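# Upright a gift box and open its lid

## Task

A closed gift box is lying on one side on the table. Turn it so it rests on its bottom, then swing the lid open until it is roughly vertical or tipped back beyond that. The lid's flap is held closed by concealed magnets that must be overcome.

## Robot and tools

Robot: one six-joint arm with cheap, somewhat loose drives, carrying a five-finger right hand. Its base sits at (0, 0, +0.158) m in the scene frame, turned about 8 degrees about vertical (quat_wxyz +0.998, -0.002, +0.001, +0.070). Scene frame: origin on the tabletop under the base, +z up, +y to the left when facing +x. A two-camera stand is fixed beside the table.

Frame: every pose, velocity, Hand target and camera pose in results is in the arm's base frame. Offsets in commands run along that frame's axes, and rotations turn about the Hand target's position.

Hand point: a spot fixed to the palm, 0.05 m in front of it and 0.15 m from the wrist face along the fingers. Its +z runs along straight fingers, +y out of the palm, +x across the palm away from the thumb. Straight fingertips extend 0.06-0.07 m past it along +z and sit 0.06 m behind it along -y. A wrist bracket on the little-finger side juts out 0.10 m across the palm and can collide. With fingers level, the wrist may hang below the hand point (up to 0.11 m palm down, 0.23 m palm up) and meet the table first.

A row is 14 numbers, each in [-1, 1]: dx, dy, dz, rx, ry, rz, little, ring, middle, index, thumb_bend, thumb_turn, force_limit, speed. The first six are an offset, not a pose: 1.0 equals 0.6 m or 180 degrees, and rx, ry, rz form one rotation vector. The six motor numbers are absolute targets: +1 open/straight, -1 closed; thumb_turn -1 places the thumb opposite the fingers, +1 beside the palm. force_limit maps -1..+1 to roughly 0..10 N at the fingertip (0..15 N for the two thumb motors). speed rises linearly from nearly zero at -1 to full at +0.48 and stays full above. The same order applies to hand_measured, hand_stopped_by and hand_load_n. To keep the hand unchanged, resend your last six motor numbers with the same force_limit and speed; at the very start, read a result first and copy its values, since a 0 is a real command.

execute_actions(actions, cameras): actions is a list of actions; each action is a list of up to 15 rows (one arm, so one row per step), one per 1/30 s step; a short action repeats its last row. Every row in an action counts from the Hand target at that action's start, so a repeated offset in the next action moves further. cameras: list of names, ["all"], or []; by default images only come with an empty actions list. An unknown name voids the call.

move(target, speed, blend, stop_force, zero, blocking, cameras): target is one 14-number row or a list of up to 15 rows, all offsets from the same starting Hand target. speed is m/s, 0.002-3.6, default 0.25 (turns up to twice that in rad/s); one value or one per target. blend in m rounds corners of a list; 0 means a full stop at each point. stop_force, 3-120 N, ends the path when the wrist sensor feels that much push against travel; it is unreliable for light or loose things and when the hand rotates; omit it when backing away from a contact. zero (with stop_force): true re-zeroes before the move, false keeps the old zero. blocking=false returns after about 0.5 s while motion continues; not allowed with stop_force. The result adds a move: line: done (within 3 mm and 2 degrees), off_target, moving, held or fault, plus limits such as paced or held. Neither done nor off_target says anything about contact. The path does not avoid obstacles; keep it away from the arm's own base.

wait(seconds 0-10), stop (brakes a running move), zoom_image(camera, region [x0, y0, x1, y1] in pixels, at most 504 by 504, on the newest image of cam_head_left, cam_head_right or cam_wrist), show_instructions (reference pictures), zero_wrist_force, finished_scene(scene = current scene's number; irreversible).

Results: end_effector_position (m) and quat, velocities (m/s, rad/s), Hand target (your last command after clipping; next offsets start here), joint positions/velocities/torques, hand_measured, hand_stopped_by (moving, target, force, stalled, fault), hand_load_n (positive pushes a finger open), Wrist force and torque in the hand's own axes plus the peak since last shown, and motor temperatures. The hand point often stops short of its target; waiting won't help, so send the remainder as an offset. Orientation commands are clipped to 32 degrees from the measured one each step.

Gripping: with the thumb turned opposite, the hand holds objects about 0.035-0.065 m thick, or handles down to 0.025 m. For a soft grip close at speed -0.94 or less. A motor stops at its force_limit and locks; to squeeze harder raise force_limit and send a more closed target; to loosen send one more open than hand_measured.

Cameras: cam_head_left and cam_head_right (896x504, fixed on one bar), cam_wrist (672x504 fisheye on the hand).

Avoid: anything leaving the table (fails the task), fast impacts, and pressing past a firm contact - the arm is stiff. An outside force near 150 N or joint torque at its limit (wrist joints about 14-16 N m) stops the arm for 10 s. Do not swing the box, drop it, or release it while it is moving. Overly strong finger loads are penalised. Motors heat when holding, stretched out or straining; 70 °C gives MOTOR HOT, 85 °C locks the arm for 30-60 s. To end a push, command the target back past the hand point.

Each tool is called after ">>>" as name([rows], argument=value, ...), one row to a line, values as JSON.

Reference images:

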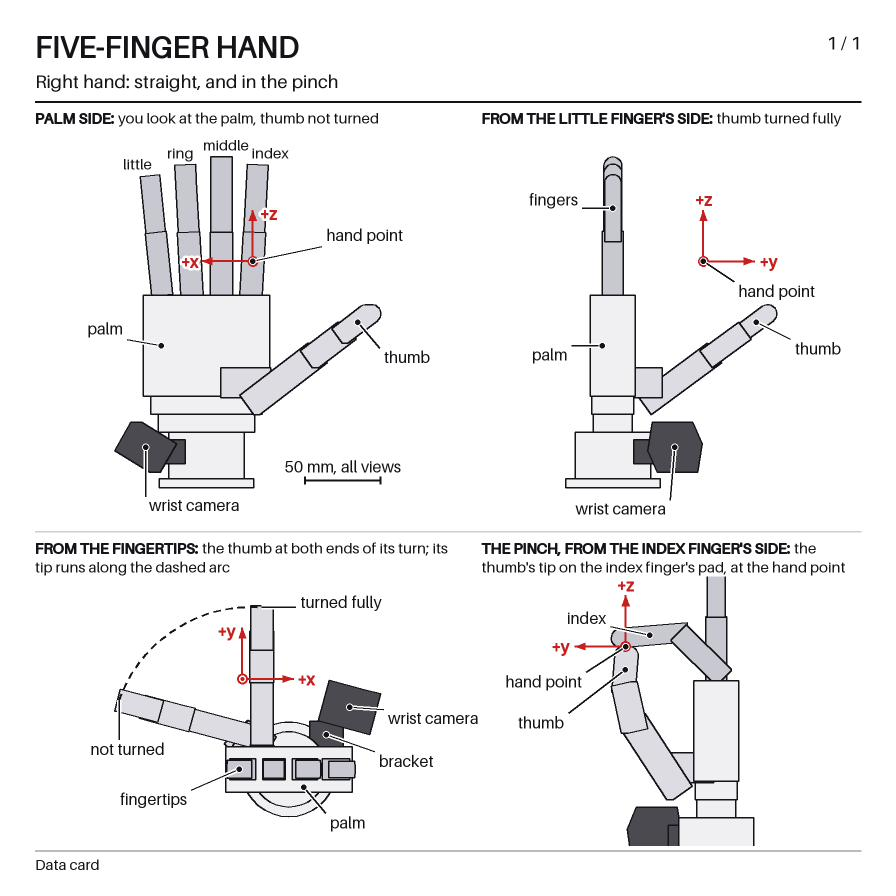

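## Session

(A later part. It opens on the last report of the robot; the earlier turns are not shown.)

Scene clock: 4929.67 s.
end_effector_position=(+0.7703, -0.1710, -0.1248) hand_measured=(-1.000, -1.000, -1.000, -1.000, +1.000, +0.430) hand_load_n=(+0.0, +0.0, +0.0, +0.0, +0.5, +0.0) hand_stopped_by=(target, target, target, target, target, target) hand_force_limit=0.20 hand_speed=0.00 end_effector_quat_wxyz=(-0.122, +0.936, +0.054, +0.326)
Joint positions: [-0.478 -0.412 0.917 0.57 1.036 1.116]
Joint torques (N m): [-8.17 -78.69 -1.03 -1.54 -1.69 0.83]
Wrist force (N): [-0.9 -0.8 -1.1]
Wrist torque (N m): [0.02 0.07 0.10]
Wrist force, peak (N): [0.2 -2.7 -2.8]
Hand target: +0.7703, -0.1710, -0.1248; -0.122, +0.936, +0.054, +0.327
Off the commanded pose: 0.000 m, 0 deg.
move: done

>>> wait(seconds=0, cameras=["all"])

>>> zoom_image(camera="cam_wrist", region=[290, 0, 430, 140])

>>> zoom_image(camera="cam_head_left", region=[400, 210, 540, 350])

Scene clock: 4935.23 s.
end_effector_position=(+0.7703, -0.1710, -0.1248) hand_measured=(-1.000, -1.000, -1.000, -1.000, +1.000, +0.430) hand_load_n=(+0.0, +0.0, +0.0, +0.5, +0.0, +0.5) hand_stopped_by=(target, target, target, target, target, target) hand_force_limit=0.20 hand_speed=0.00 end_effector_quat_wxyz=(-0.122, +0.936, +0.054, +0.326)
Joint positions: [-0.478 -0.412 0.917 0.57 1.036 1.117]
Joint torques (N m): [-6.85 -80.75 -1.16 -1.51 -2.07 0.89]
Wrist force (N): [-0.9 -0.9 -1.0]
Wrist torque (N m): [0.00 0.07 0.09]
Wrist force, peak (N): [-0.9 -0.9 -1.5]
Hand target: +0.7703, -0.1710, -0.1248; -0.122, +0.936, +0.054, +0.327
Off the commanded pose: 0.000 m, 0 deg.
camera_calibration:
cam_wrist: T_world_to_cam=[[0.397779, -0.917479, 0.00186475, -0.466274], [-0.900598, -0.390847, -0.190164, 0.601446], [0.175201, 0.0739641, -0.98175, -0.128351], [0, 0, 0, 1]] pos_world=[0.749622, -0.18323, -0.0107654]

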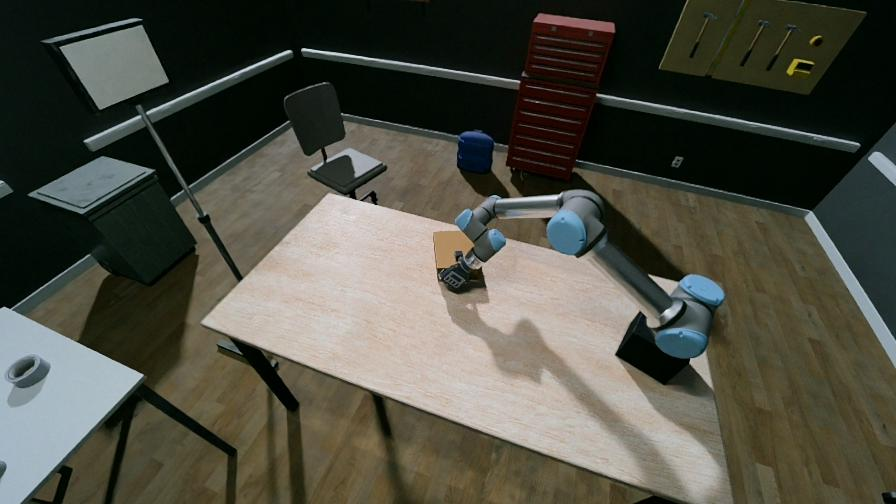

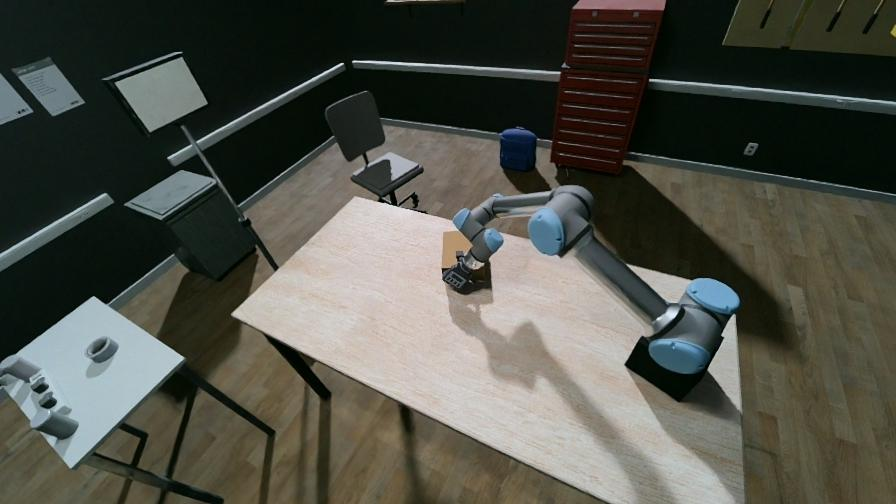

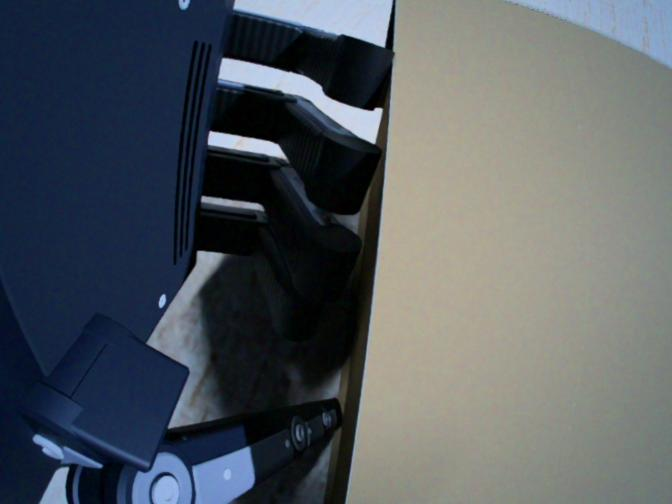

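Scaled by 3.600 from the camera's 672x504 image, which has a finer 960x720 frame.

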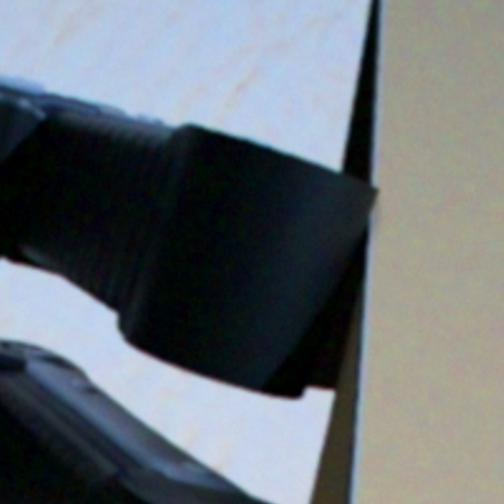

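Scaled by 3.600 from the camera's 896x504 image, which has a finer 1280x720 frame.

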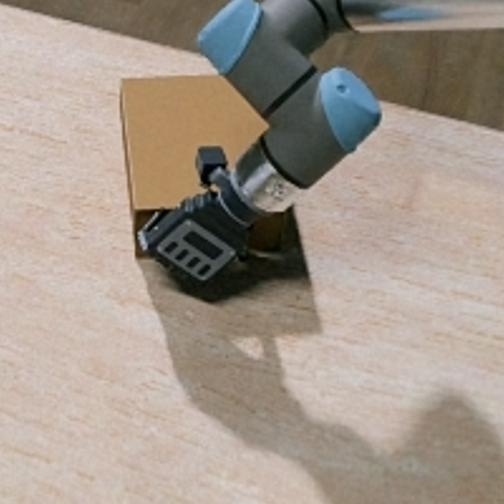

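>>> move([
  [-0.0317,0.095,0,0,0,0,-1,-1,-1,-1,1,0.43,0.2,0],
  [0.0595,0.1267,0.158,-0.001,-0.2317,0.0199,-1,-1,-1,-0.5,1,0.78,0.2,0.2],
], speed=[0.08,0.2], blend=[0.02,0], cameras=["all"])

Scene clock: 5100.60 s.
end_effector_position=(+0.8060, -0.0949, -0.0300) hand_measured=(-1.000, -1.000, -1.000, -0.500, +1.000, +0.780) hand_load_n=(+0.0, +0.5, +0.0, +0.5, +0.0, +0.0) hand_stopped_by=(target, target, target, target, target, target) hand_force_limit=0.20 hand_speed=0.20 end_effector_quat_wxyz=(-0.104, +0.756, +0.123, +0.634)
Joint positions: [-0.438 -0.708 1.571 -0.624 0.824 1.408]
Joint torques (N m): [5.62 -26.11 0.15 -3.13 0.54 1.34]
Wrist force (N): [-0.9 -1.4 -1.2]
Wrist torque (N m): [-0.14 0.03 0.04]
Wrist force, peak (N): [-1.5 -2.3 -2.2]
Hand target: +0.8060, -0.0949, -0.0300; -0.104, +0.756, +0.123, +0.634
Off the commanded pose: 0.000 m, 0 deg.
move: done
camera_calibration:
cam_wrist: T_world_to_cam=[[0.346363, -0.892664, 0.288415, -0.358491], [-0.522405, -0.438902, -0.731066, 0.355697], [0.779183, 0.102545, -0.618352, -0.520399], [0, 0, 0, 1]] pos_world=[0.715472, -0.110532, 0.0416426]

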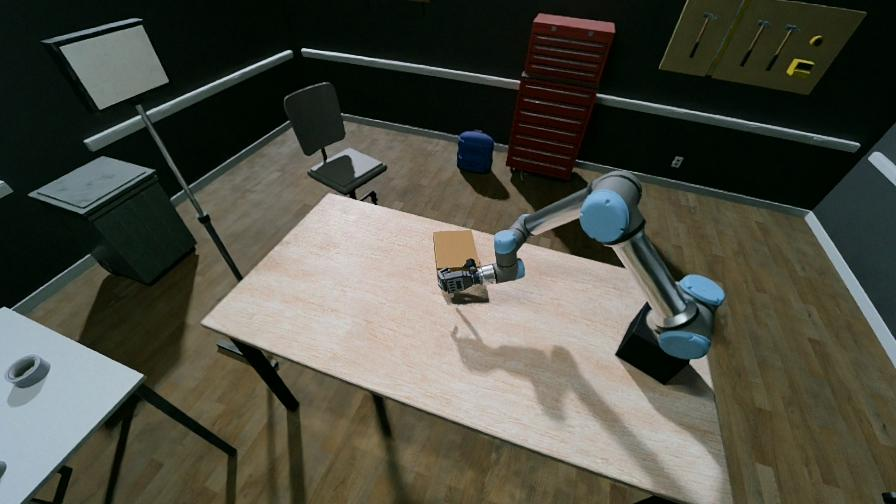

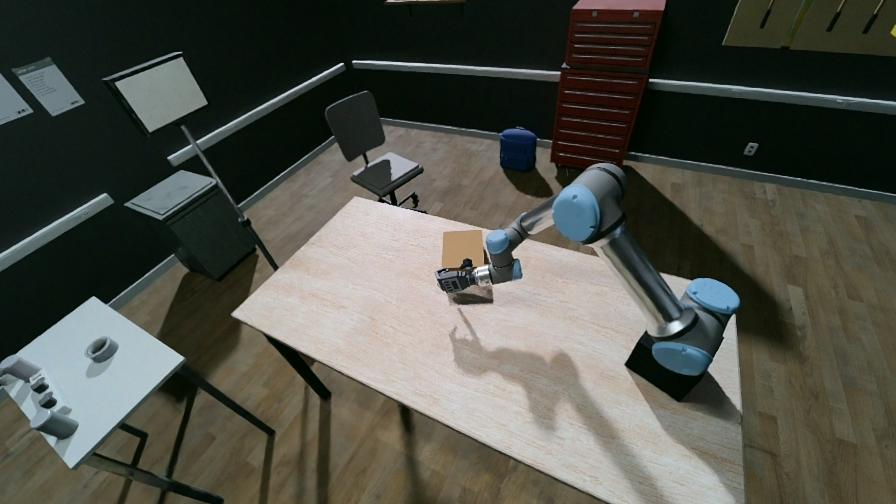

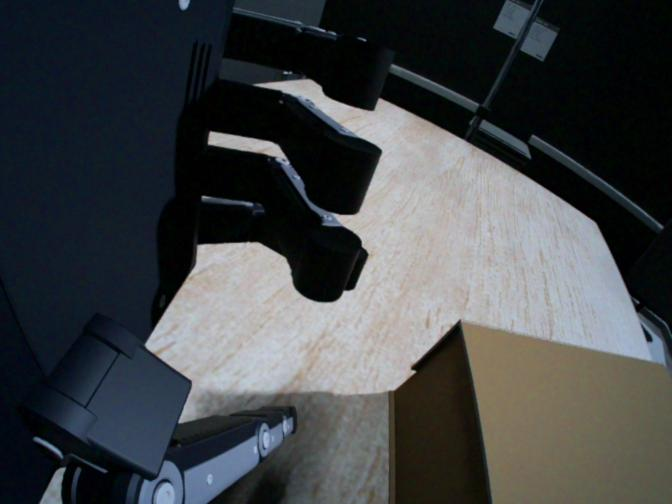

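>>> move(target=[0.0248,-0.0622,-0.06,0,0,0,-1,-1,-1,-0.5,1,0.78,0.2,0.2], speed=0.08)

>>> move(target=[0,0,-0.035,0,0,0,-1,-1,-1,-0.5,1,0.78,0.2,0.2], speed=0.008, stop_force=3, cameras=["cam_wrist"])

Scene clock: 5121.70 s.
end_effector_position=(+0.8209, -0.1322, -0.0660) hand_measured=(-1.000, -1.000, -1.000, -0.500, +1.000, +0.780) hand_load_n=(+0.0, +0.0, +0.0, +0.0, +0.0, +0.0) hand_stopped_by=(target, target, target, target, target, target) hand_force_limit=0.20 hand_speed=0.20 end_effector_quat_wxyz=(-0.104, +0.756, +0.123, +0.634)
Joint positions: [-0.485 -0.605 1.475 -0.619 0.778 1.392]
Joint torques (N m): [-5.87 -27.47 -26.44 2.24 -1.75 -0.88]
Wrist force (N): [-0.9 -1.2 -1.4]
Wrist torque (N m): [-0.10 0.03 0.05]
Wrist force, peak (N): [-0.8 -2.3 -1.1]
Hand target: +0.8209, -0.1323, -0.0660; -0.104, +0.756, +0.123, +0.634
Off the commanded pose: 0.000 m, 0 deg.
move: done

Scene clock: 5123.60 s.
end_effector_position=(+0.8209, -0.1323, -0.0713) hand_measured=(-1.000, -1.000, -1.000, -0.500, +1.000, +0.780) hand_load_n=(+0.5, +0.0, +0.0, +0.0, +0.0, +0.0) hand_stopped_by=(target, target, target, target, target, target) hand_force_limit=0.20 hand_speed=0.20 end_effector_quat_wxyz=(-0.104, +0.756, +0.123, +0.634)
Joint positions: [-0.486 -0.595 1.473 -0.627 0.778 1.392]
Joint torques (N m): [-6.87 -68.93 0.61 2.58 0.79 -0.64]
Wrist force (N): [2.0 -2.6 -3.3]
Wrist torque (N m): [-0.18 -0.20 0.13]
Wrist force, peak (N): [4.3 -3.4 -3.9]
Hand target: +0.8209, -0.1323, -0.0713; -0.104, +0.756, +0.123, +0.634 (not the last commanded pose)
Off the commanded pose: 0.016 m, 0 deg.
move: contact
camera_calibration:
cam_wrist: T_world_to_cam=[[0.346363, -0.892664, 0.288415, -0.385037], [-0.522405, -0.438902, -0.731066, 0.316917], [0.779183, 0.102545, -0.618352, -0.553722], [0, 0, 0, 1]] pos_world=[0.730372, -0.147832, 0.000342571]
Images, in order (width x height): cam_wrist 672x504.

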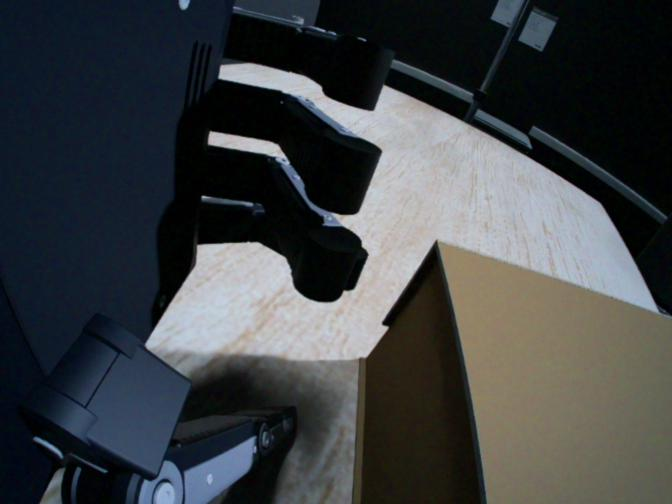

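>>> move([
  [0,0,0.04,0.0141,-0.0421,0,-1,-1,-1,-0.5,1,0.78,0.2,0.2],
  [0,0,0.04,0.0141,-0.0421,0,-1,-1,-1,-0.5,0.7,0.78,0.2,0.2],
], speed=0.06)

>>> move(target=[0,0,-0.07,0,0,0,-1,-1,-1,-0.5,0.7,0.78,0.2,0.2], speed=0.008, stop_force=3, cameras=["cam_wrist"])

Scene clock: 5151.00 s.
end_effector_position=(+0.8209, -0.1323, -0.0473) hand_measured=(-1.000, -1.000, -1.000, -0.500, +0.700, +0.780) hand_load_n=(+0.0, +0.0, +0.0, +0.0, +0.0, +0.0) hand_stopped_by=(target, target, target, target, target, target) hand_force_limit=0.20 hand_speed=0.20 end_effector_quat_wxyz=(-0.112, +0.710, +0.115, +0.685)
Joint positions: [-0.496 -0.62 1.563 -0.891 0.753 1.534]
Joint torques (N m): [-7.29 -69.15 1.11 -3.6 -0.57 1.35]
Wrist force (N): [-1.2 -1.3 -1.2]
Wrist torque (N m): [-0.14 0.06 0.02]
Wrist force, peak (N): [2.2 -2.6 -3.5]
Hand target: +0.8209, -0.1323, -0.0473; -0.112, +0.710, +0.115, +0.685
Off the commanded pose: 0.000 m, 0 deg.
move: done

Scene clock: 5155.83 s.
end_effector_position=(+0.8209, -0.1323, -0.0758) hand_measured=(-1.000, -1.000, -1.000, -0.500, +0.700, +0.780) hand_load_n=(+0.0, +0.0, +0.0, +0.0, -1.5, -0.5) hand_stopped_by=(target, target, target, target, target, target) hand_force_limit=0.20 hand_speed=0.20 end_effector_quat_wxyz=(-0.112, +0.710, +0.115, +0.685)
Joint positions: [-0.496 -0.565 1.549 -0.932 0.753 1.534]
Joint torques (N m): [-7.39 -67.83 2.59 2.32 0.96 -0.6]
Wrist force (N): [2.0 -2.9 -3.5]
Wrist torque (N m): [-0.19 -0.15 0.13]
Wrist force, peak (N): [4.1 -3.5 -4.1]
Hand target: +0.8209, -0.1323, -0.0758; -0.112, +0.710, +0.115, +0.685 (not the last commanded pose)
Off the commanded pose: 0.014 m, 0 deg.
move: contact
camera_calibration:
cam_wrist: T_world_to_cam=[[0.307978, -0.90551, 0.291894, -0.353655], [-0.420141, -0.404715, -0.812211, 0.228064], [0.853599, 0.127507, -0.505086, -0.605673], [0, 0, 0, 1]] pos_world=[0.721739, -0.15071, -0.0174509]
Images, in order (width x height): cam_wrist 672x504.

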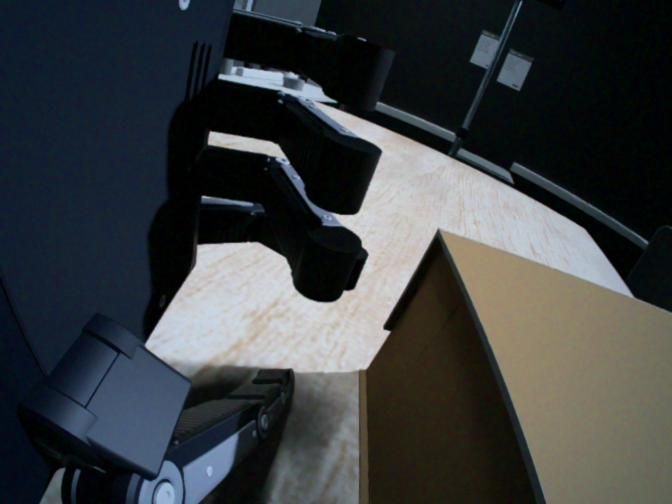

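>>> move([
  [0,0,0.025,0,0,0,-1,-1,-1,-0.5,0.7,0.78,0.2,0.2],
  [0,0,0.0251,0,0,0,-1,-1,-1,-0.5,0.85,0.6,0.2,0.2],
], speed=0.06)

>>> move(target=[0,0,-0.05,0,0,0,-1,-1,-1,-0.5,0.85,0.6,0.2,0.2], speed=0.008, stop_force=3, cameras=["cam_wrist"])

Scene clock: 5175.00 s.
end_effector_position=(+0.8209, -0.1323, -0.0607) hand_measured=(-1.000, -1.000, -1.000, -0.500, +0.850, +0.600) hand_load_n=(+0.0, +0.0, +0.0, -0.5, +0.0, +0.5) hand_stopped_by=(target, target, target, target, target, target) hand_force_limit=0.20 hand_speed=0.20 end_effector_quat_wxyz=(-0.112, +0.710, +0.115, +0.685)
Joint positions: [-0.496 -0.594 1.557 -0.911 0.753 1.534]
Joint torques (N m): [-4.05 -70.5 2.03 2.27 -0.6 -0.49]
Wrist force (N): [-1.1 -1.3 -1.3]
Wrist torque (N m): [-0.13 0.04 0.04]
Wrist force, peak (N): [2.3 -2.9 -3.7]
Hand target: +0.8209, -0.1323, -0.0607; -0.112, +0.710, +0.115, +0.685
Off the commanded pose: 0.000 m, 0 deg.
move: done

Scene clock: 5178.13 s.
end_effector_position=(+0.8209, -0.1323, -0.0753) hand_measured=(-1.000, -1.000, -1.000, -0.500, +0.850, +0.600) hand_load_n=(+0.0, +0.0, +0.0, +0.0, -1.0, -0.5) hand_stopped_by=(target, target, target, target, target, target) hand_force_limit=0.20 hand_speed=0.20 end_effector_quat_wxyz=(-0.112, +0.710, +0.115, +0.685)
Joint positions: [-0.496 -0.566 1.549 -0.931 0.753 1.534]
Joint torques (N m): [-4.78 -68.1 2.75 2.19 -0.05 -0.67]
Wrist force (N): [2.4 -3.1 -3.4]
Wrist torque (N m): [-0.22 -0.19 0.13]
Wrist force, peak (N): [3.8 -4.1 -4.0]
Hand target: +0.8209, -0.1323, -0.0753; -0.112, +0.710, +0.115, +0.685 (not the last commanded pose)
Off the commanded pose: 0.015 m, 0 deg.
move: contact
camera_calibration:
cam_wrist: T_world_to_cam=[[0.307978, -0.90551, 0.291894, -0.353801], [-0.420141, -0.404715, -0.812211, 0.22847], [0.853599, 0.127507, -0.505086, -0.605421], [0, 0, 0, 1]] pos_world=[0.721739, -0.15071, -0.0169509]
Images, in order (width x height): cam_wrist 672x504.

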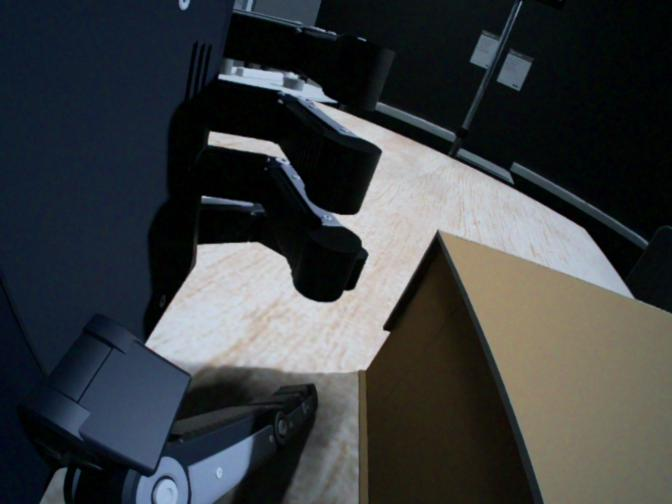

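>>> move(target=[0,0,0.0067,0,0,0,-1,-1,-1,-0.5,0.85,0.6,0.2,0.2], speed=0.03, cameras=["all"])

Scene clock: 5215.77 s.
end_effector_position=(+0.8209, -0.1323, -0.0714) hand_measured=(-1.000, -1.000, -1.000, -0.500, +0.850, +0.600) hand_load_n=(+0.0, +0.0, +0.0, +0.0, +0.0, +0.0) hand_stopped_by=(target, target, target, target, target, target) hand_force_limit=0.20 hand_speed=0.20 end_effector_quat_wxyz=(-0.112, +0.710, +0.115, +0.685)
Joint positions: [-0.496 -0.574 1.551 -0.926 0.753 1.534]
Joint torques (N m): [-4.26 -70.82 0.92 2.02 0.88 0]
Wrist force (N): [-1.0 -1.3 -1.4]
Wrist torque (N m): [-0.12 0.04 0.05]
Wrist force, peak (N): [2.4 -3.3 -3.4]
Hand target: +0.8209, -0.1323, -0.0713; -0.112, +0.710, +0.115, +0.685
Off the commanded pose: 0.000 m, 0 deg.
move: done
camera_calibration:
cam_wrist: T_world_to_cam=[[0.307978, -0.90551, 0.291894, -0.35494], [-0.420141, -0.404715, -0.812211, 0.231638], [0.853599, 0.127507, -0.505086, -0.603451], [0, 0, 0, 1]] pos_world=[0.721739, -0.15071, -0.0130509]

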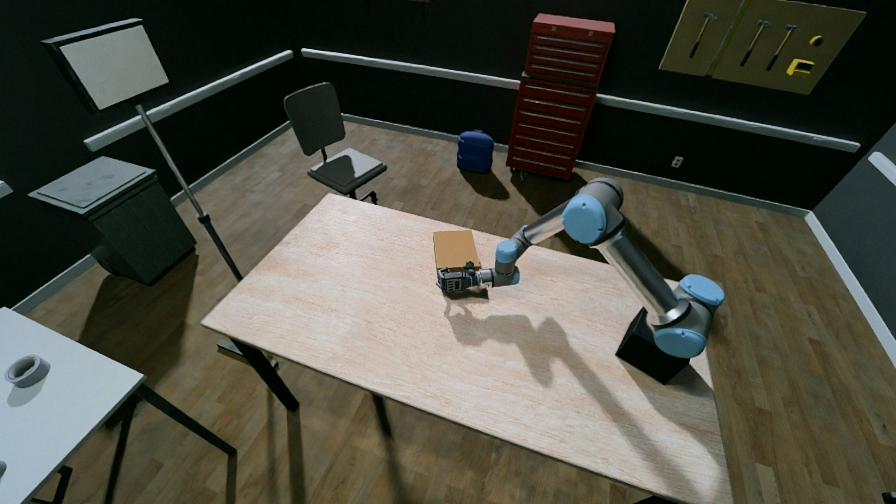

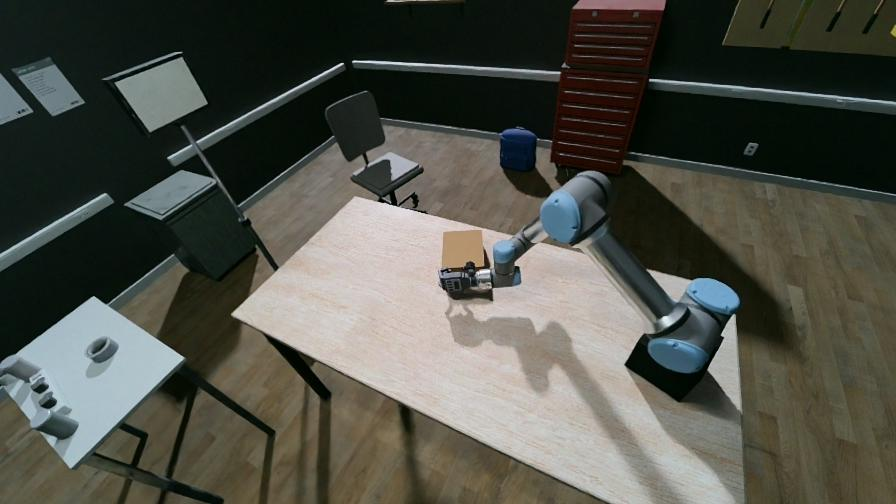

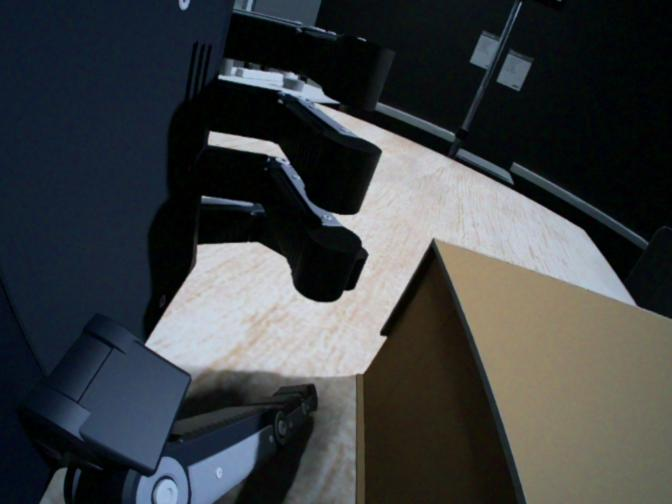

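>>> move(target=[0.0095,-0.0302,0,0,0,0,-1,-1,-1,-0.5,0.85,0.6,0.2,0.2], speed=0.03, cameras=["cam_wrist"])

>>> zoom_image(camera="cam_wrist", region=[200, 160, 536, 412])

Scene clock: 5229.70 s.
end_effector_position=(+0.8266, -0.1503, -0.0713) hand_measured=(-1.000, -1.000, -1.000, -0.500, +0.850, +0.600) hand_load_n=(+0.0, +0.0, +0.0, +0.0, +0.0, +0.0) hand_stopped_by=(target, target, target, target, target, target) hand_force_limit=0.20 hand_speed=0.20 end_effector_quat_wxyz=(-0.112, +0.710, +0.115, +0.685)
Joint positions: [-0.518 -0.559 1.513 -0.901 0.73 1.532]
Joint torques (N m): [-5.32 -27.84 -26.43 2.21 -1.19 -0.86]
Wrist force (N): [-0.8 -1.3 -1.3]
Wrist torque (N m): [-0.14 0.01 0.06]
Wrist force, peak (N): [-1.3 -1.7 -1.4]
Hand target: +0.8266, -0.1504, -0.0713; -0.112, +0.710, +0.115, +0.685
Off the commanded pose: 0.000 m, 0 deg.
move: done
camera_calibration:
cam_wrist: T_world_to_cam=[[0.307978, -0.90551, 0.291894, -0.373114], [-0.420141, -0.404715, -0.812211, 0.226789], [0.853599, 0.127507, -0.505086, -0.605958], [0, 0, 0, 1]] pos_world=[0.727439, -0.16881, -0.0129509]
Images, in order (width x height): cam_wrist 672x504.

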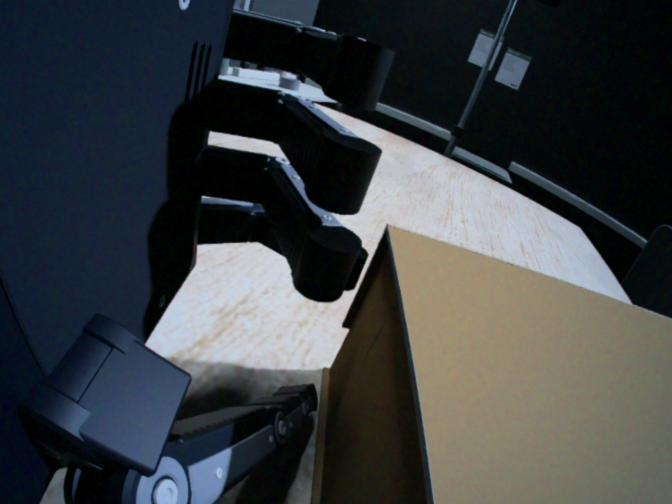

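Scaled by 1.500 from the camera's 672x504 image, which has a finer 960x720 frame.

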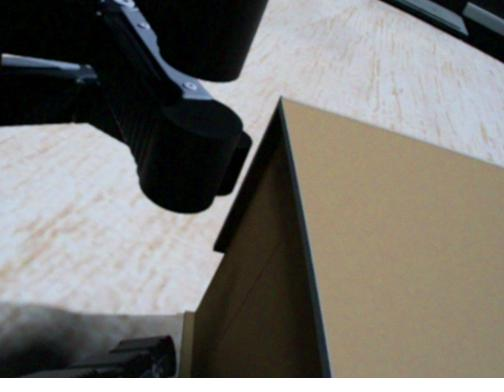

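>>> move(target=[0.003,-0.00954,0,0,0,0,-1,-1,-1,-0.5,0.85,0.6,0.2,0.2], speed=0.02, cameras=["cam_wrist"])

>>> zoom_image(camera="cam_wrist", region=[260, 180, 484, 348])

>>> zoom_image(camera="cam_wrist", region=[220, 336, 444, 504])

Scene clock: 5245.07 s.
end_effector_position=(+0.8284, -0.1560, -0.0713) hand_measured=(-1.000, -1.000, -1.000, -0.500, +0.850, +0.600) hand_load_n=(+0.0, +0.0, +0.0, +0.0, +0.0, +0.0) hand_stopped_by=(target, target, target, target, target, target) hand_force_limit=0.20 hand_speed=0.20 end_effector_quat_wxyz=(-0.112, +0.710, +0.115, +0.685)
Joint positions: [-0.525 -0.554 1.501 -0.893 0.723 1.532]
Joint torques (N m): [-6.71 -28.57 -26.88 1.94 -1.26 -0.84]
Wrist force (N): [-0.7 -1.0 -1.2]
Wrist torque (N m): [-0.10 -0.02 0.07]
Wrist force, peak (N): [-1.0 -1.8 -1.4]
Hand target: +0.8284, -0.1561, -0.0713; -0.112, +0.710, +0.115, +0.685
Off the commanded pose: 0.000 m, 0 deg.
move: done
camera_calibration:
cam_wrist: T_world_to_cam=[[0.307902, -0.90552, 0.291941, -0.378775], [-0.420176, -0.404722, -0.81219, 0.225262], [0.853609, 0.127408, -0.505092, -0.606793], [0, 0, 0, 1]] pos_world=[0.729239, -0.17451, -0.0129507]
Images, in order (width x height): cam_wrist 672x504.

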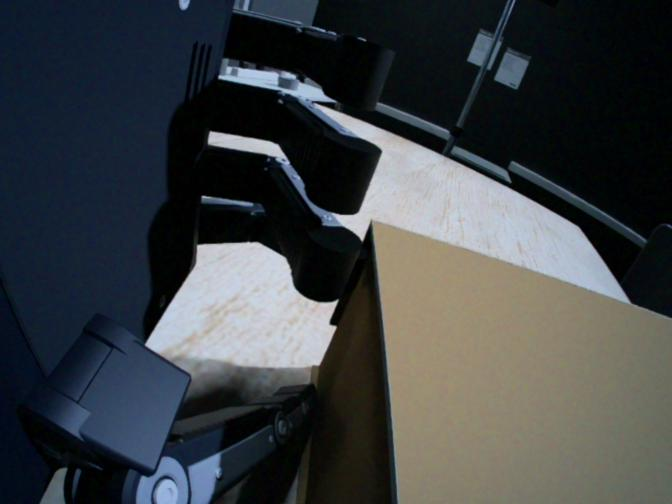

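Scaled by 2.250 from the camera's 672x504 image, which has a finer 960x720 frame.

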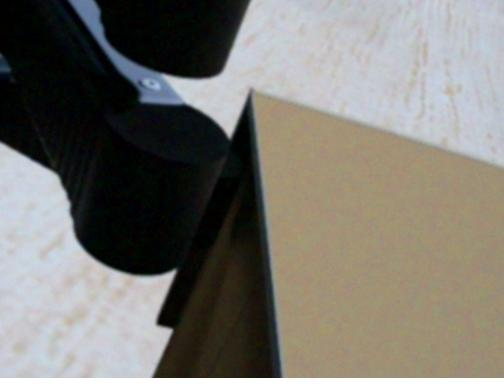

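Scaled by 2.250 from the camera's 672x504 image, which has a finer 960x720 frame.

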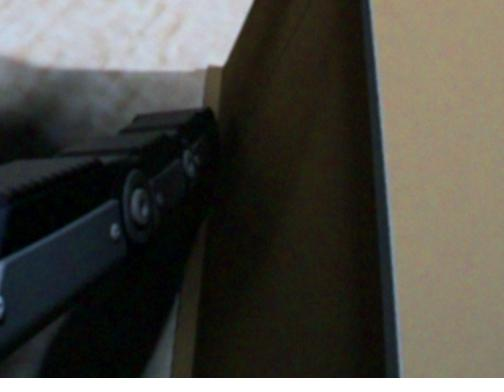

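>>> move(target=[0.003,-0.00954,0,0,0,0,-1,-1,-1,-0.5,0.85,0.6,0.2,0.2], speed=0.015, cameras=["cam_wrist"])

>>> zoom_image(camera="cam_wrist", region=[260, 180, 484, 348])

>>> zoom_image(camera="cam_wrist", region=[220, 336, 444, 504])

Scene clock: 5267.07 s.
end_effector_position=(+0.8302, -0.1617, -0.0713) hand_measured=(-1.000, -1.000, -1.000, -0.500, +0.850, +0.600) hand_load_n=(+0.0, +0.0, +0.0, +0.0, -1.0, +1.0) hand_stopped_by=(target, target, target, target, target, target) hand_force_limit=0.20 hand_speed=0.20 end_effector_quat_wxyz=(-0.112, +0.710, +0.115, +0.685)
Joint positions: [-0.532 -0.549 1.488 -0.885 0.716 1.531]
Joint torques (N m): [-8.29 -27.27 -25.33 2.3 -0.66 -0.86]
Wrist force (N): [-0.5 -2.7 -1.1]
Wrist torque (N m): [-0.20 0.03 0.10]
Wrist force, peak (N): [-0.9 -2.7 -0.9]
Hand target: +0.8302, -0.1618, -0.0713; -0.112, +0.710, +0.115, +0.685
Off the commanded pose: 0.000 m, 0 deg.
move: done
camera_calibration:
cam_wrist: T_world_to_cam=[[0.307978, -0.90551, 0.291894, -0.384546], [-0.420141, -0.404715, -0.812211, 0.223687], [0.853599, 0.127507, -0.505086, -0.607577], [0, 0, 0, 1]] pos_world=[0.731039, -0.18021, -0.0129509]
Images, in order (width x height): cam_wrist 672x504.

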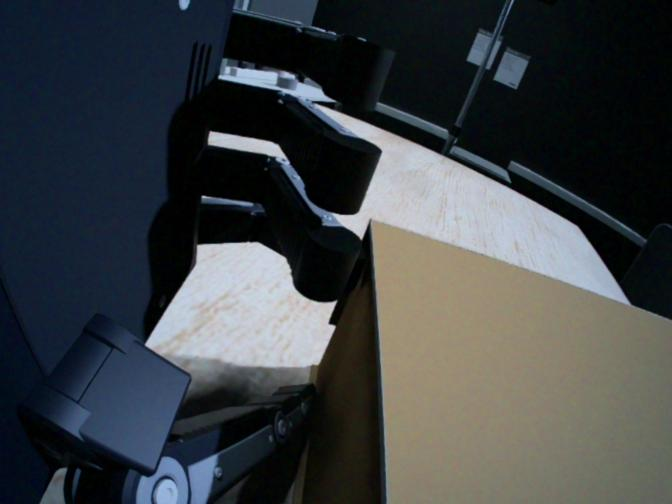

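Scaled by 2.250 from the camera's 672x504 image, which has a finer 960x720 frame.

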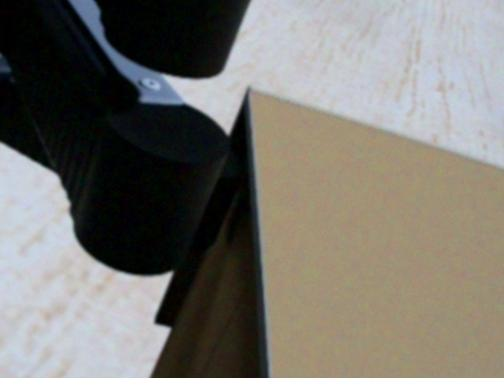

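Scaled by 2.250 from the camera's 672x504 image, which has a finer 960x720 frame.

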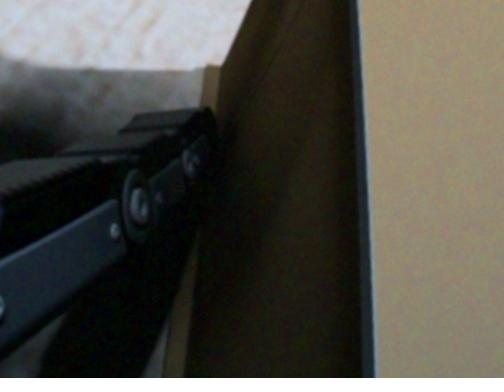

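>>> move([
  [-0.023,0.0802,0,0,0,0,-1,-1,-1,-0.5,0.85,0.6,0.2,0.2],
  [-0.023,0.0802,0.2183,0,0,0,-1,-1,-1,-0.5,0.85,0.6,0.2,0.2],
  [-0.159,0.0558,0.2188,0.029,0.0158,-0.3928,0.15,-1,-1,1,1,-1,0.2,0.2],
], speed=[0.05,0.12,0.2], cameras=["all"])

Scene clock: 5846.00 s.
end_effector_position=(+0.7348, -0.1284, +0.0600) hand_measured=(+0.150, -1.000, -1.000, +1.000, +1.000, -1.000) hand_load_n=(+0.0, +0.0, +0.0, +0.0, +0.0, +0.0) hand_stopped_by=(target, target, target, target, target, target) hand_force_limit=0.20 hand_speed=0.20 end_effector_quat_wxyz=(+0.272, +0.656, -0.349, +0.611)
Joint positions: [-0.052 -0.726 1.337 -0.453 2.419 1.76]
Joint torques (N m): [7.52 -28.07 -30.56 2.3 0.54 1.24]
Wrist force (N): [-0.8 -1.2 -1.0]
Wrist torque (N m): [-0.12 -0.01 0.06]
Wrist force, peak (N): [-0.3 -3.2 -0.8]
Hand target: +0.7348, -0.1284, +0.0600; +0.272, +0.656, -0.349, +0.611
Off the commanded pose: 0.000 m, 0 deg.
move: done
camera_calibration:
cam_wrist: T_world_to_cam=[[-0.756478, -0.614077, 0.225057, 0.46031], [-0.511297, 0.340704, -0.788984, 0.465006], [0.407819, -0.71192, -0.571711, -0.240319], [0, 0, 0, 1]] pos_world=[0.683977, -0.0468512, 0.125894]

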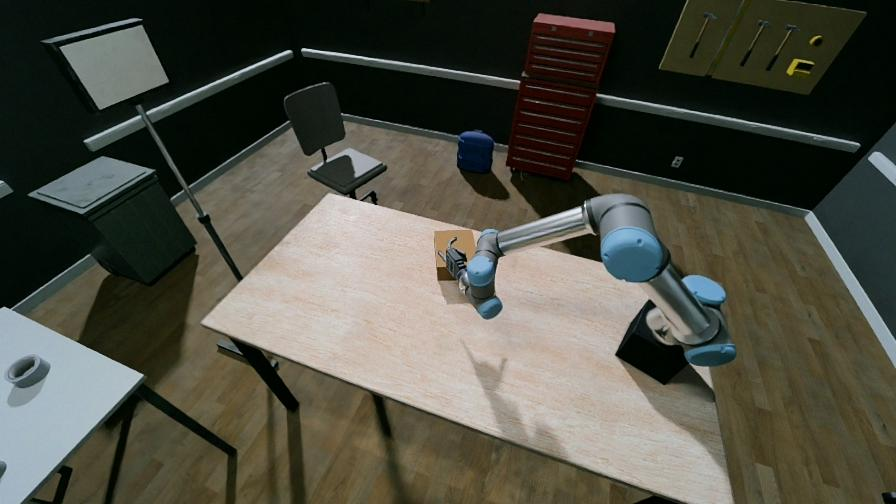

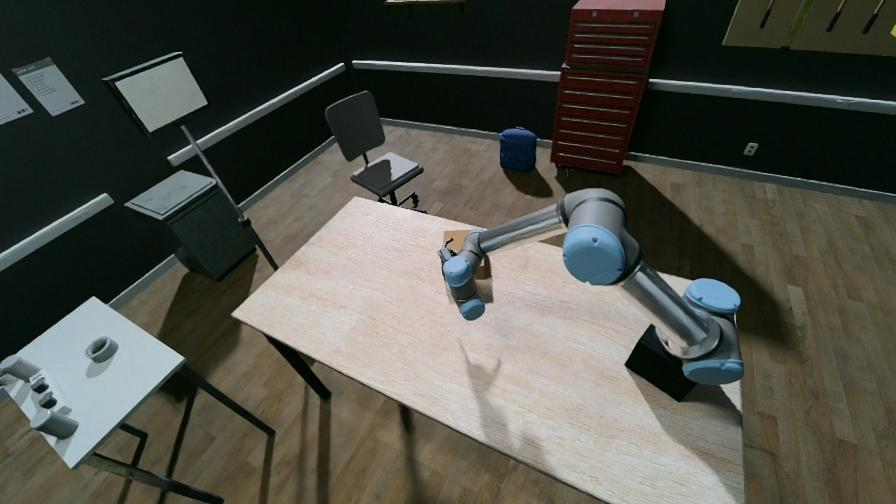

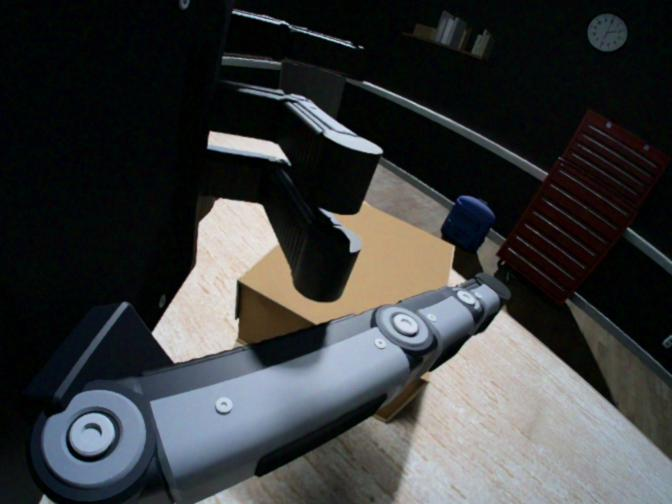

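>>> move(target=[0,0,0,0,0,0,0.15,-1,-1,1,-1,-1,0.2,0.4], cameras=["cam_wrist"])

Scene clock: 5854.87 s.
end_effector_position=(+0.7348, -0.1284, +0.0600) hand_measured=(+0.150, -1.000, -1.000, +1.000, +0.418, -1.000) hand_load_n=(+0.0, +0.0, -2.5, +0.0, +16.5, +4.0) hand_stopped_by=(target, target, target, target, force, target) hand_force_limit=0.20 hand_speed=0.40 end_effector_quat_wxyz=(+0.272, +0.656, -0.349, +0.611)
Joint positions: [-0.052 -0.726 1.337 -0.453 2.419 1.76]
Joint torques (N m): [5.57 -30.02 -26.48 2.3 -0.37 1.31]
Wrist force (N): [-1.0 -1.3 -1.2]
Wrist torque (N m): [-0.14 0.03 0.04]
Wrist force, peak (N): [-1.1 -1.6 -1.5]
Hand target: +0.7348, -0.1284, +0.0600; +0.272, +0.656, -0.349, +0.611
Off the commanded pose: 0.000 m, 0 deg.
move: done
camera_calibration:
cam_wrist: T_world_to_cam=[[-0.756478, -0.614077, 0.225057, 0.46031], [-0.511297, 0.340704, -0.788984, 0.465006], [0.407819, -0.71192, -0.571711, -0.240319], [0, 0, 0, 1]] pos_world=[0.683977, -0.0468512, 0.125894]
Images, in order (width x height): cam_wrist 672x504.

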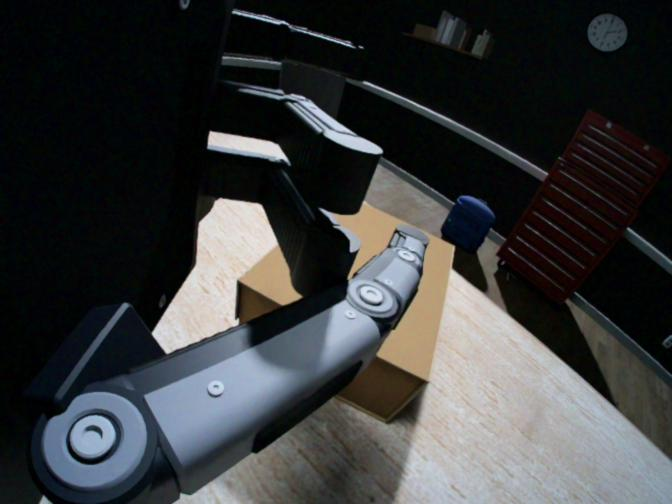

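>>> move(target=[0,0,-0.2917,0,0,0,0.15,-1,-1,1,0.9,-1,0.2,0.4], speed=0.12, cameras=["all"])

>>> move(target=[0,0,-0.055,0,0,0,0.15,-1,-1,1,0.9,-1,0.2,0.4], speed=0.007, stop_force=3)

Scene clock: 5867.97 s.
end_effector_position=(+0.7348, -0.1283, -0.1149) hand_measured=(+0.150, -1.000, -1.000, +1.000, +0.900, -1.000) hand_load_n=(+0.0, +0.0, +0.0, +0.0, +0.0, +0.0) hand_stopped_by=(target, target, target, target, target, target) hand_force_limit=0.20 hand_speed=0.40 end_effector_quat_wxyz=(+0.272, +0.656, -0.349, +0.611)
Joint positions: [-0.052 -0.439 1.304 -0.707 2.419 1.76]
Joint torques (N m): [-2.22 -28.9 -27.19 -3.39 1.19 -0.74]
Wrist force (N): [-0.9 -1.1 -1.3]
Wrist torque (N m): [-0.09 0.02 0.06]
Wrist force, peak (N): [-1.6 -1.1 -1.5]
Hand target: +0.7348, -0.1284, -0.1151; +0.272, +0.656, -0.349, +0.611
Off the commanded pose: 0.000 m, 0 deg.
move: done
camera_calibration:
cam_wrist: T_world_to_cam=[[-0.756453, -0.61412, 0.225021, 0.499714], [-0.511311, 0.34073, -0.788964, 0.32699], [0.407848, -0.71187, -0.571753, -0.340259], [0, 0, 0, 1]] pos_world=[0.683977, -0.0467513, -0.0490062]

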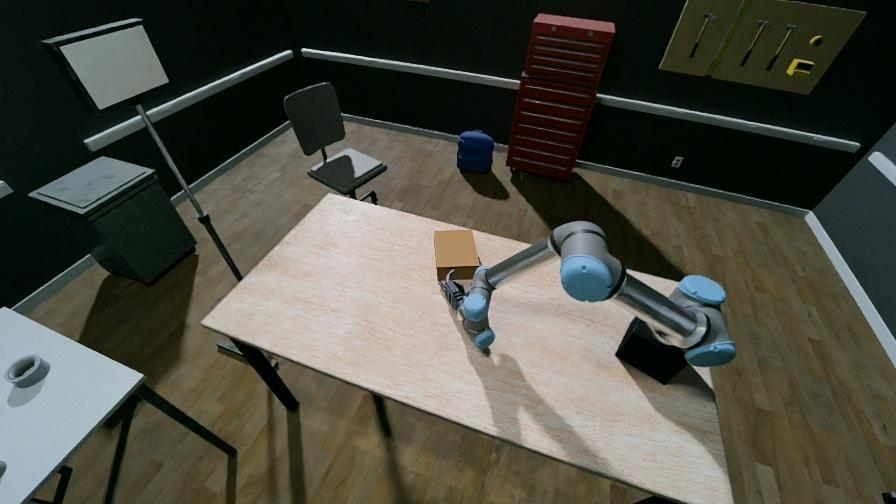

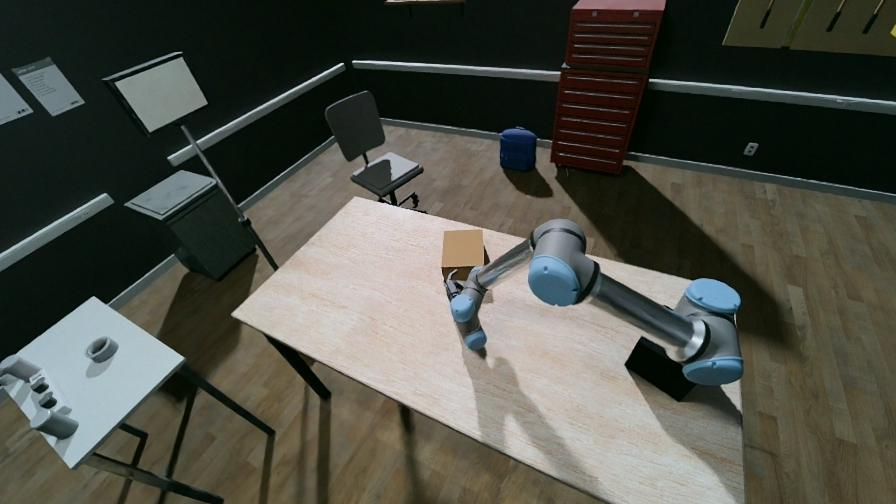

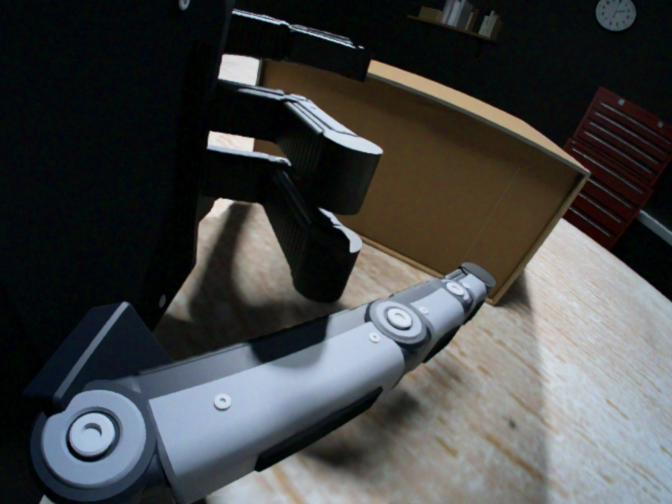

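Scene clock: 5871.40 s.
end_effector_position=(+0.7348, -0.1284, -0.1302) hand_measured=(+0.150, -1.000, -1.000, +1.000, +0.900, -1.000) hand_load_n=(+0.0, +0.0, +0.0, -1.0, +0.0, +0.0) hand_stopped_by=(target, target, target, target, target, target) hand_force_limit=0.20 hand_speed=0.40 end_effector_quat_wxyz=(+0.272, +0.656, -0.349, +0.611)
Joint positions: [-0.052 -0.41 1.292 -0.723 2.419 1.76]
Joint torques (N m): [-5.38 -72.94 2.1 2.63 1.13 -0.26]
Wrist force (N): [1.9 -0.3 -3.6]
Wrist torque (N m): [0.04 0.26 0.22]
Wrist force, peak (N): [4.1 -0.4 -4.7]
Hand target: +0.7348, -0.1284, -0.1302; +0.272, +0.656, -0.349, +0.611 (not the last commanded pose)
Off the commanded pose: 0.018 m, 0 deg.
move: contact

>>> move(target=[0,0,0.01,0,0,0,0.15,-1,-1,1,0.9,-1,0.2,0.4], speed=0.03, cameras=["cam_wrist"])

>>> zoom_image(camera="cam_wrist", region=[200, 0, 424, 168])

>>> zoom_image(camera="cam_wrist", region=[220, 0, 672, 339])

Scene clock: 5886.13 s.
end_effector_position=(+0.7348, -0.1284, -0.1243) hand_measured=(+0.150, -1.000, -1.000, +1.000, +0.900, -1.000) hand_load_n=(+0.0, +0.0, +0.0, +0.0, -0.5, +0.0) hand_stopped_by=(target, target, target, target, target, target) hand_force_limit=0.20 hand_speed=0.40 end_effector_quat_wxyz=(+0.272, +0.656, -0.349, +0.611)
Joint positions: [-0.052 -0.421 1.297 -0.717 2.419 1.76]
Joint torques (N m): [-5.64 -75.59 1.5 2.47 1.24 -0.62]
Wrist force (N): [-0.9 -1.5 -1.0]
Wrist torque (N m): [-0.17 0.01 0.04]
Wrist force, peak (N): [2.1 -0.5 -3.8]
Hand target: +0.7348, -0.1284, -0.1242; +0.272, +0.656, -0.349, +0.611
Off the commanded pose: 0.000 m, 0 deg.
move: done
camera_calibration:
cam_wrist: T_world_to_cam=[[-0.756478, -0.614077, 0.225057, 0.501788], [-0.511297, 0.340704, -0.788984, 0.319596], [0.407819, -0.71192, -0.571711, -0.345685], [0, 0, 0, 1]] pos_world=[0.683977, -0.0468512, -0.0584062]
Images, in order (width x height): cam_wrist 672x504.

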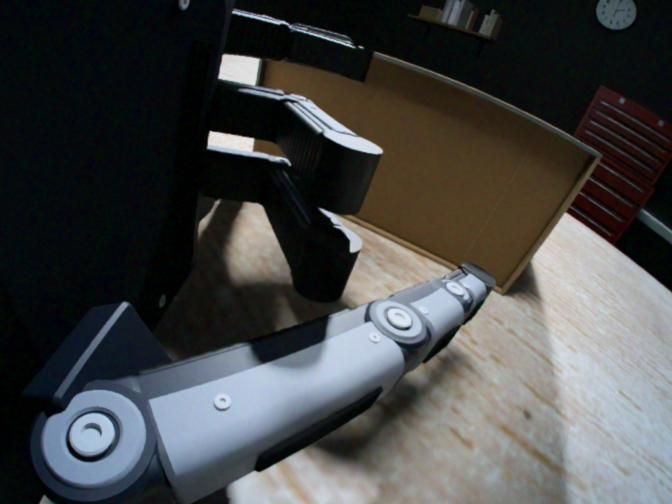

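Scaled by 2.250 from the camera's 672x504 image, which has a finer 960x720 frame.

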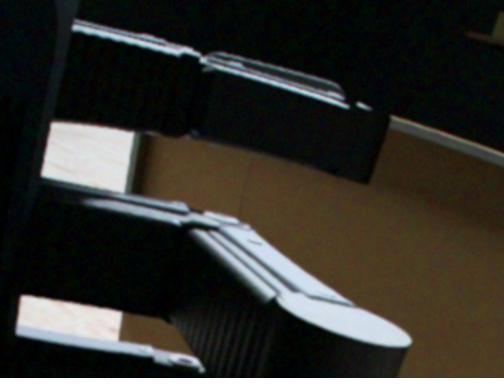

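Scaled by 1.115 from the camera's 672x504 image, which has a finer 960x720 frame.

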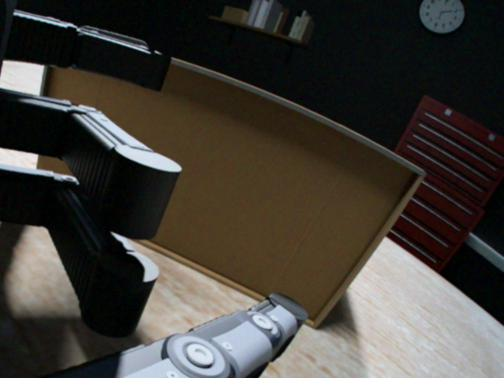

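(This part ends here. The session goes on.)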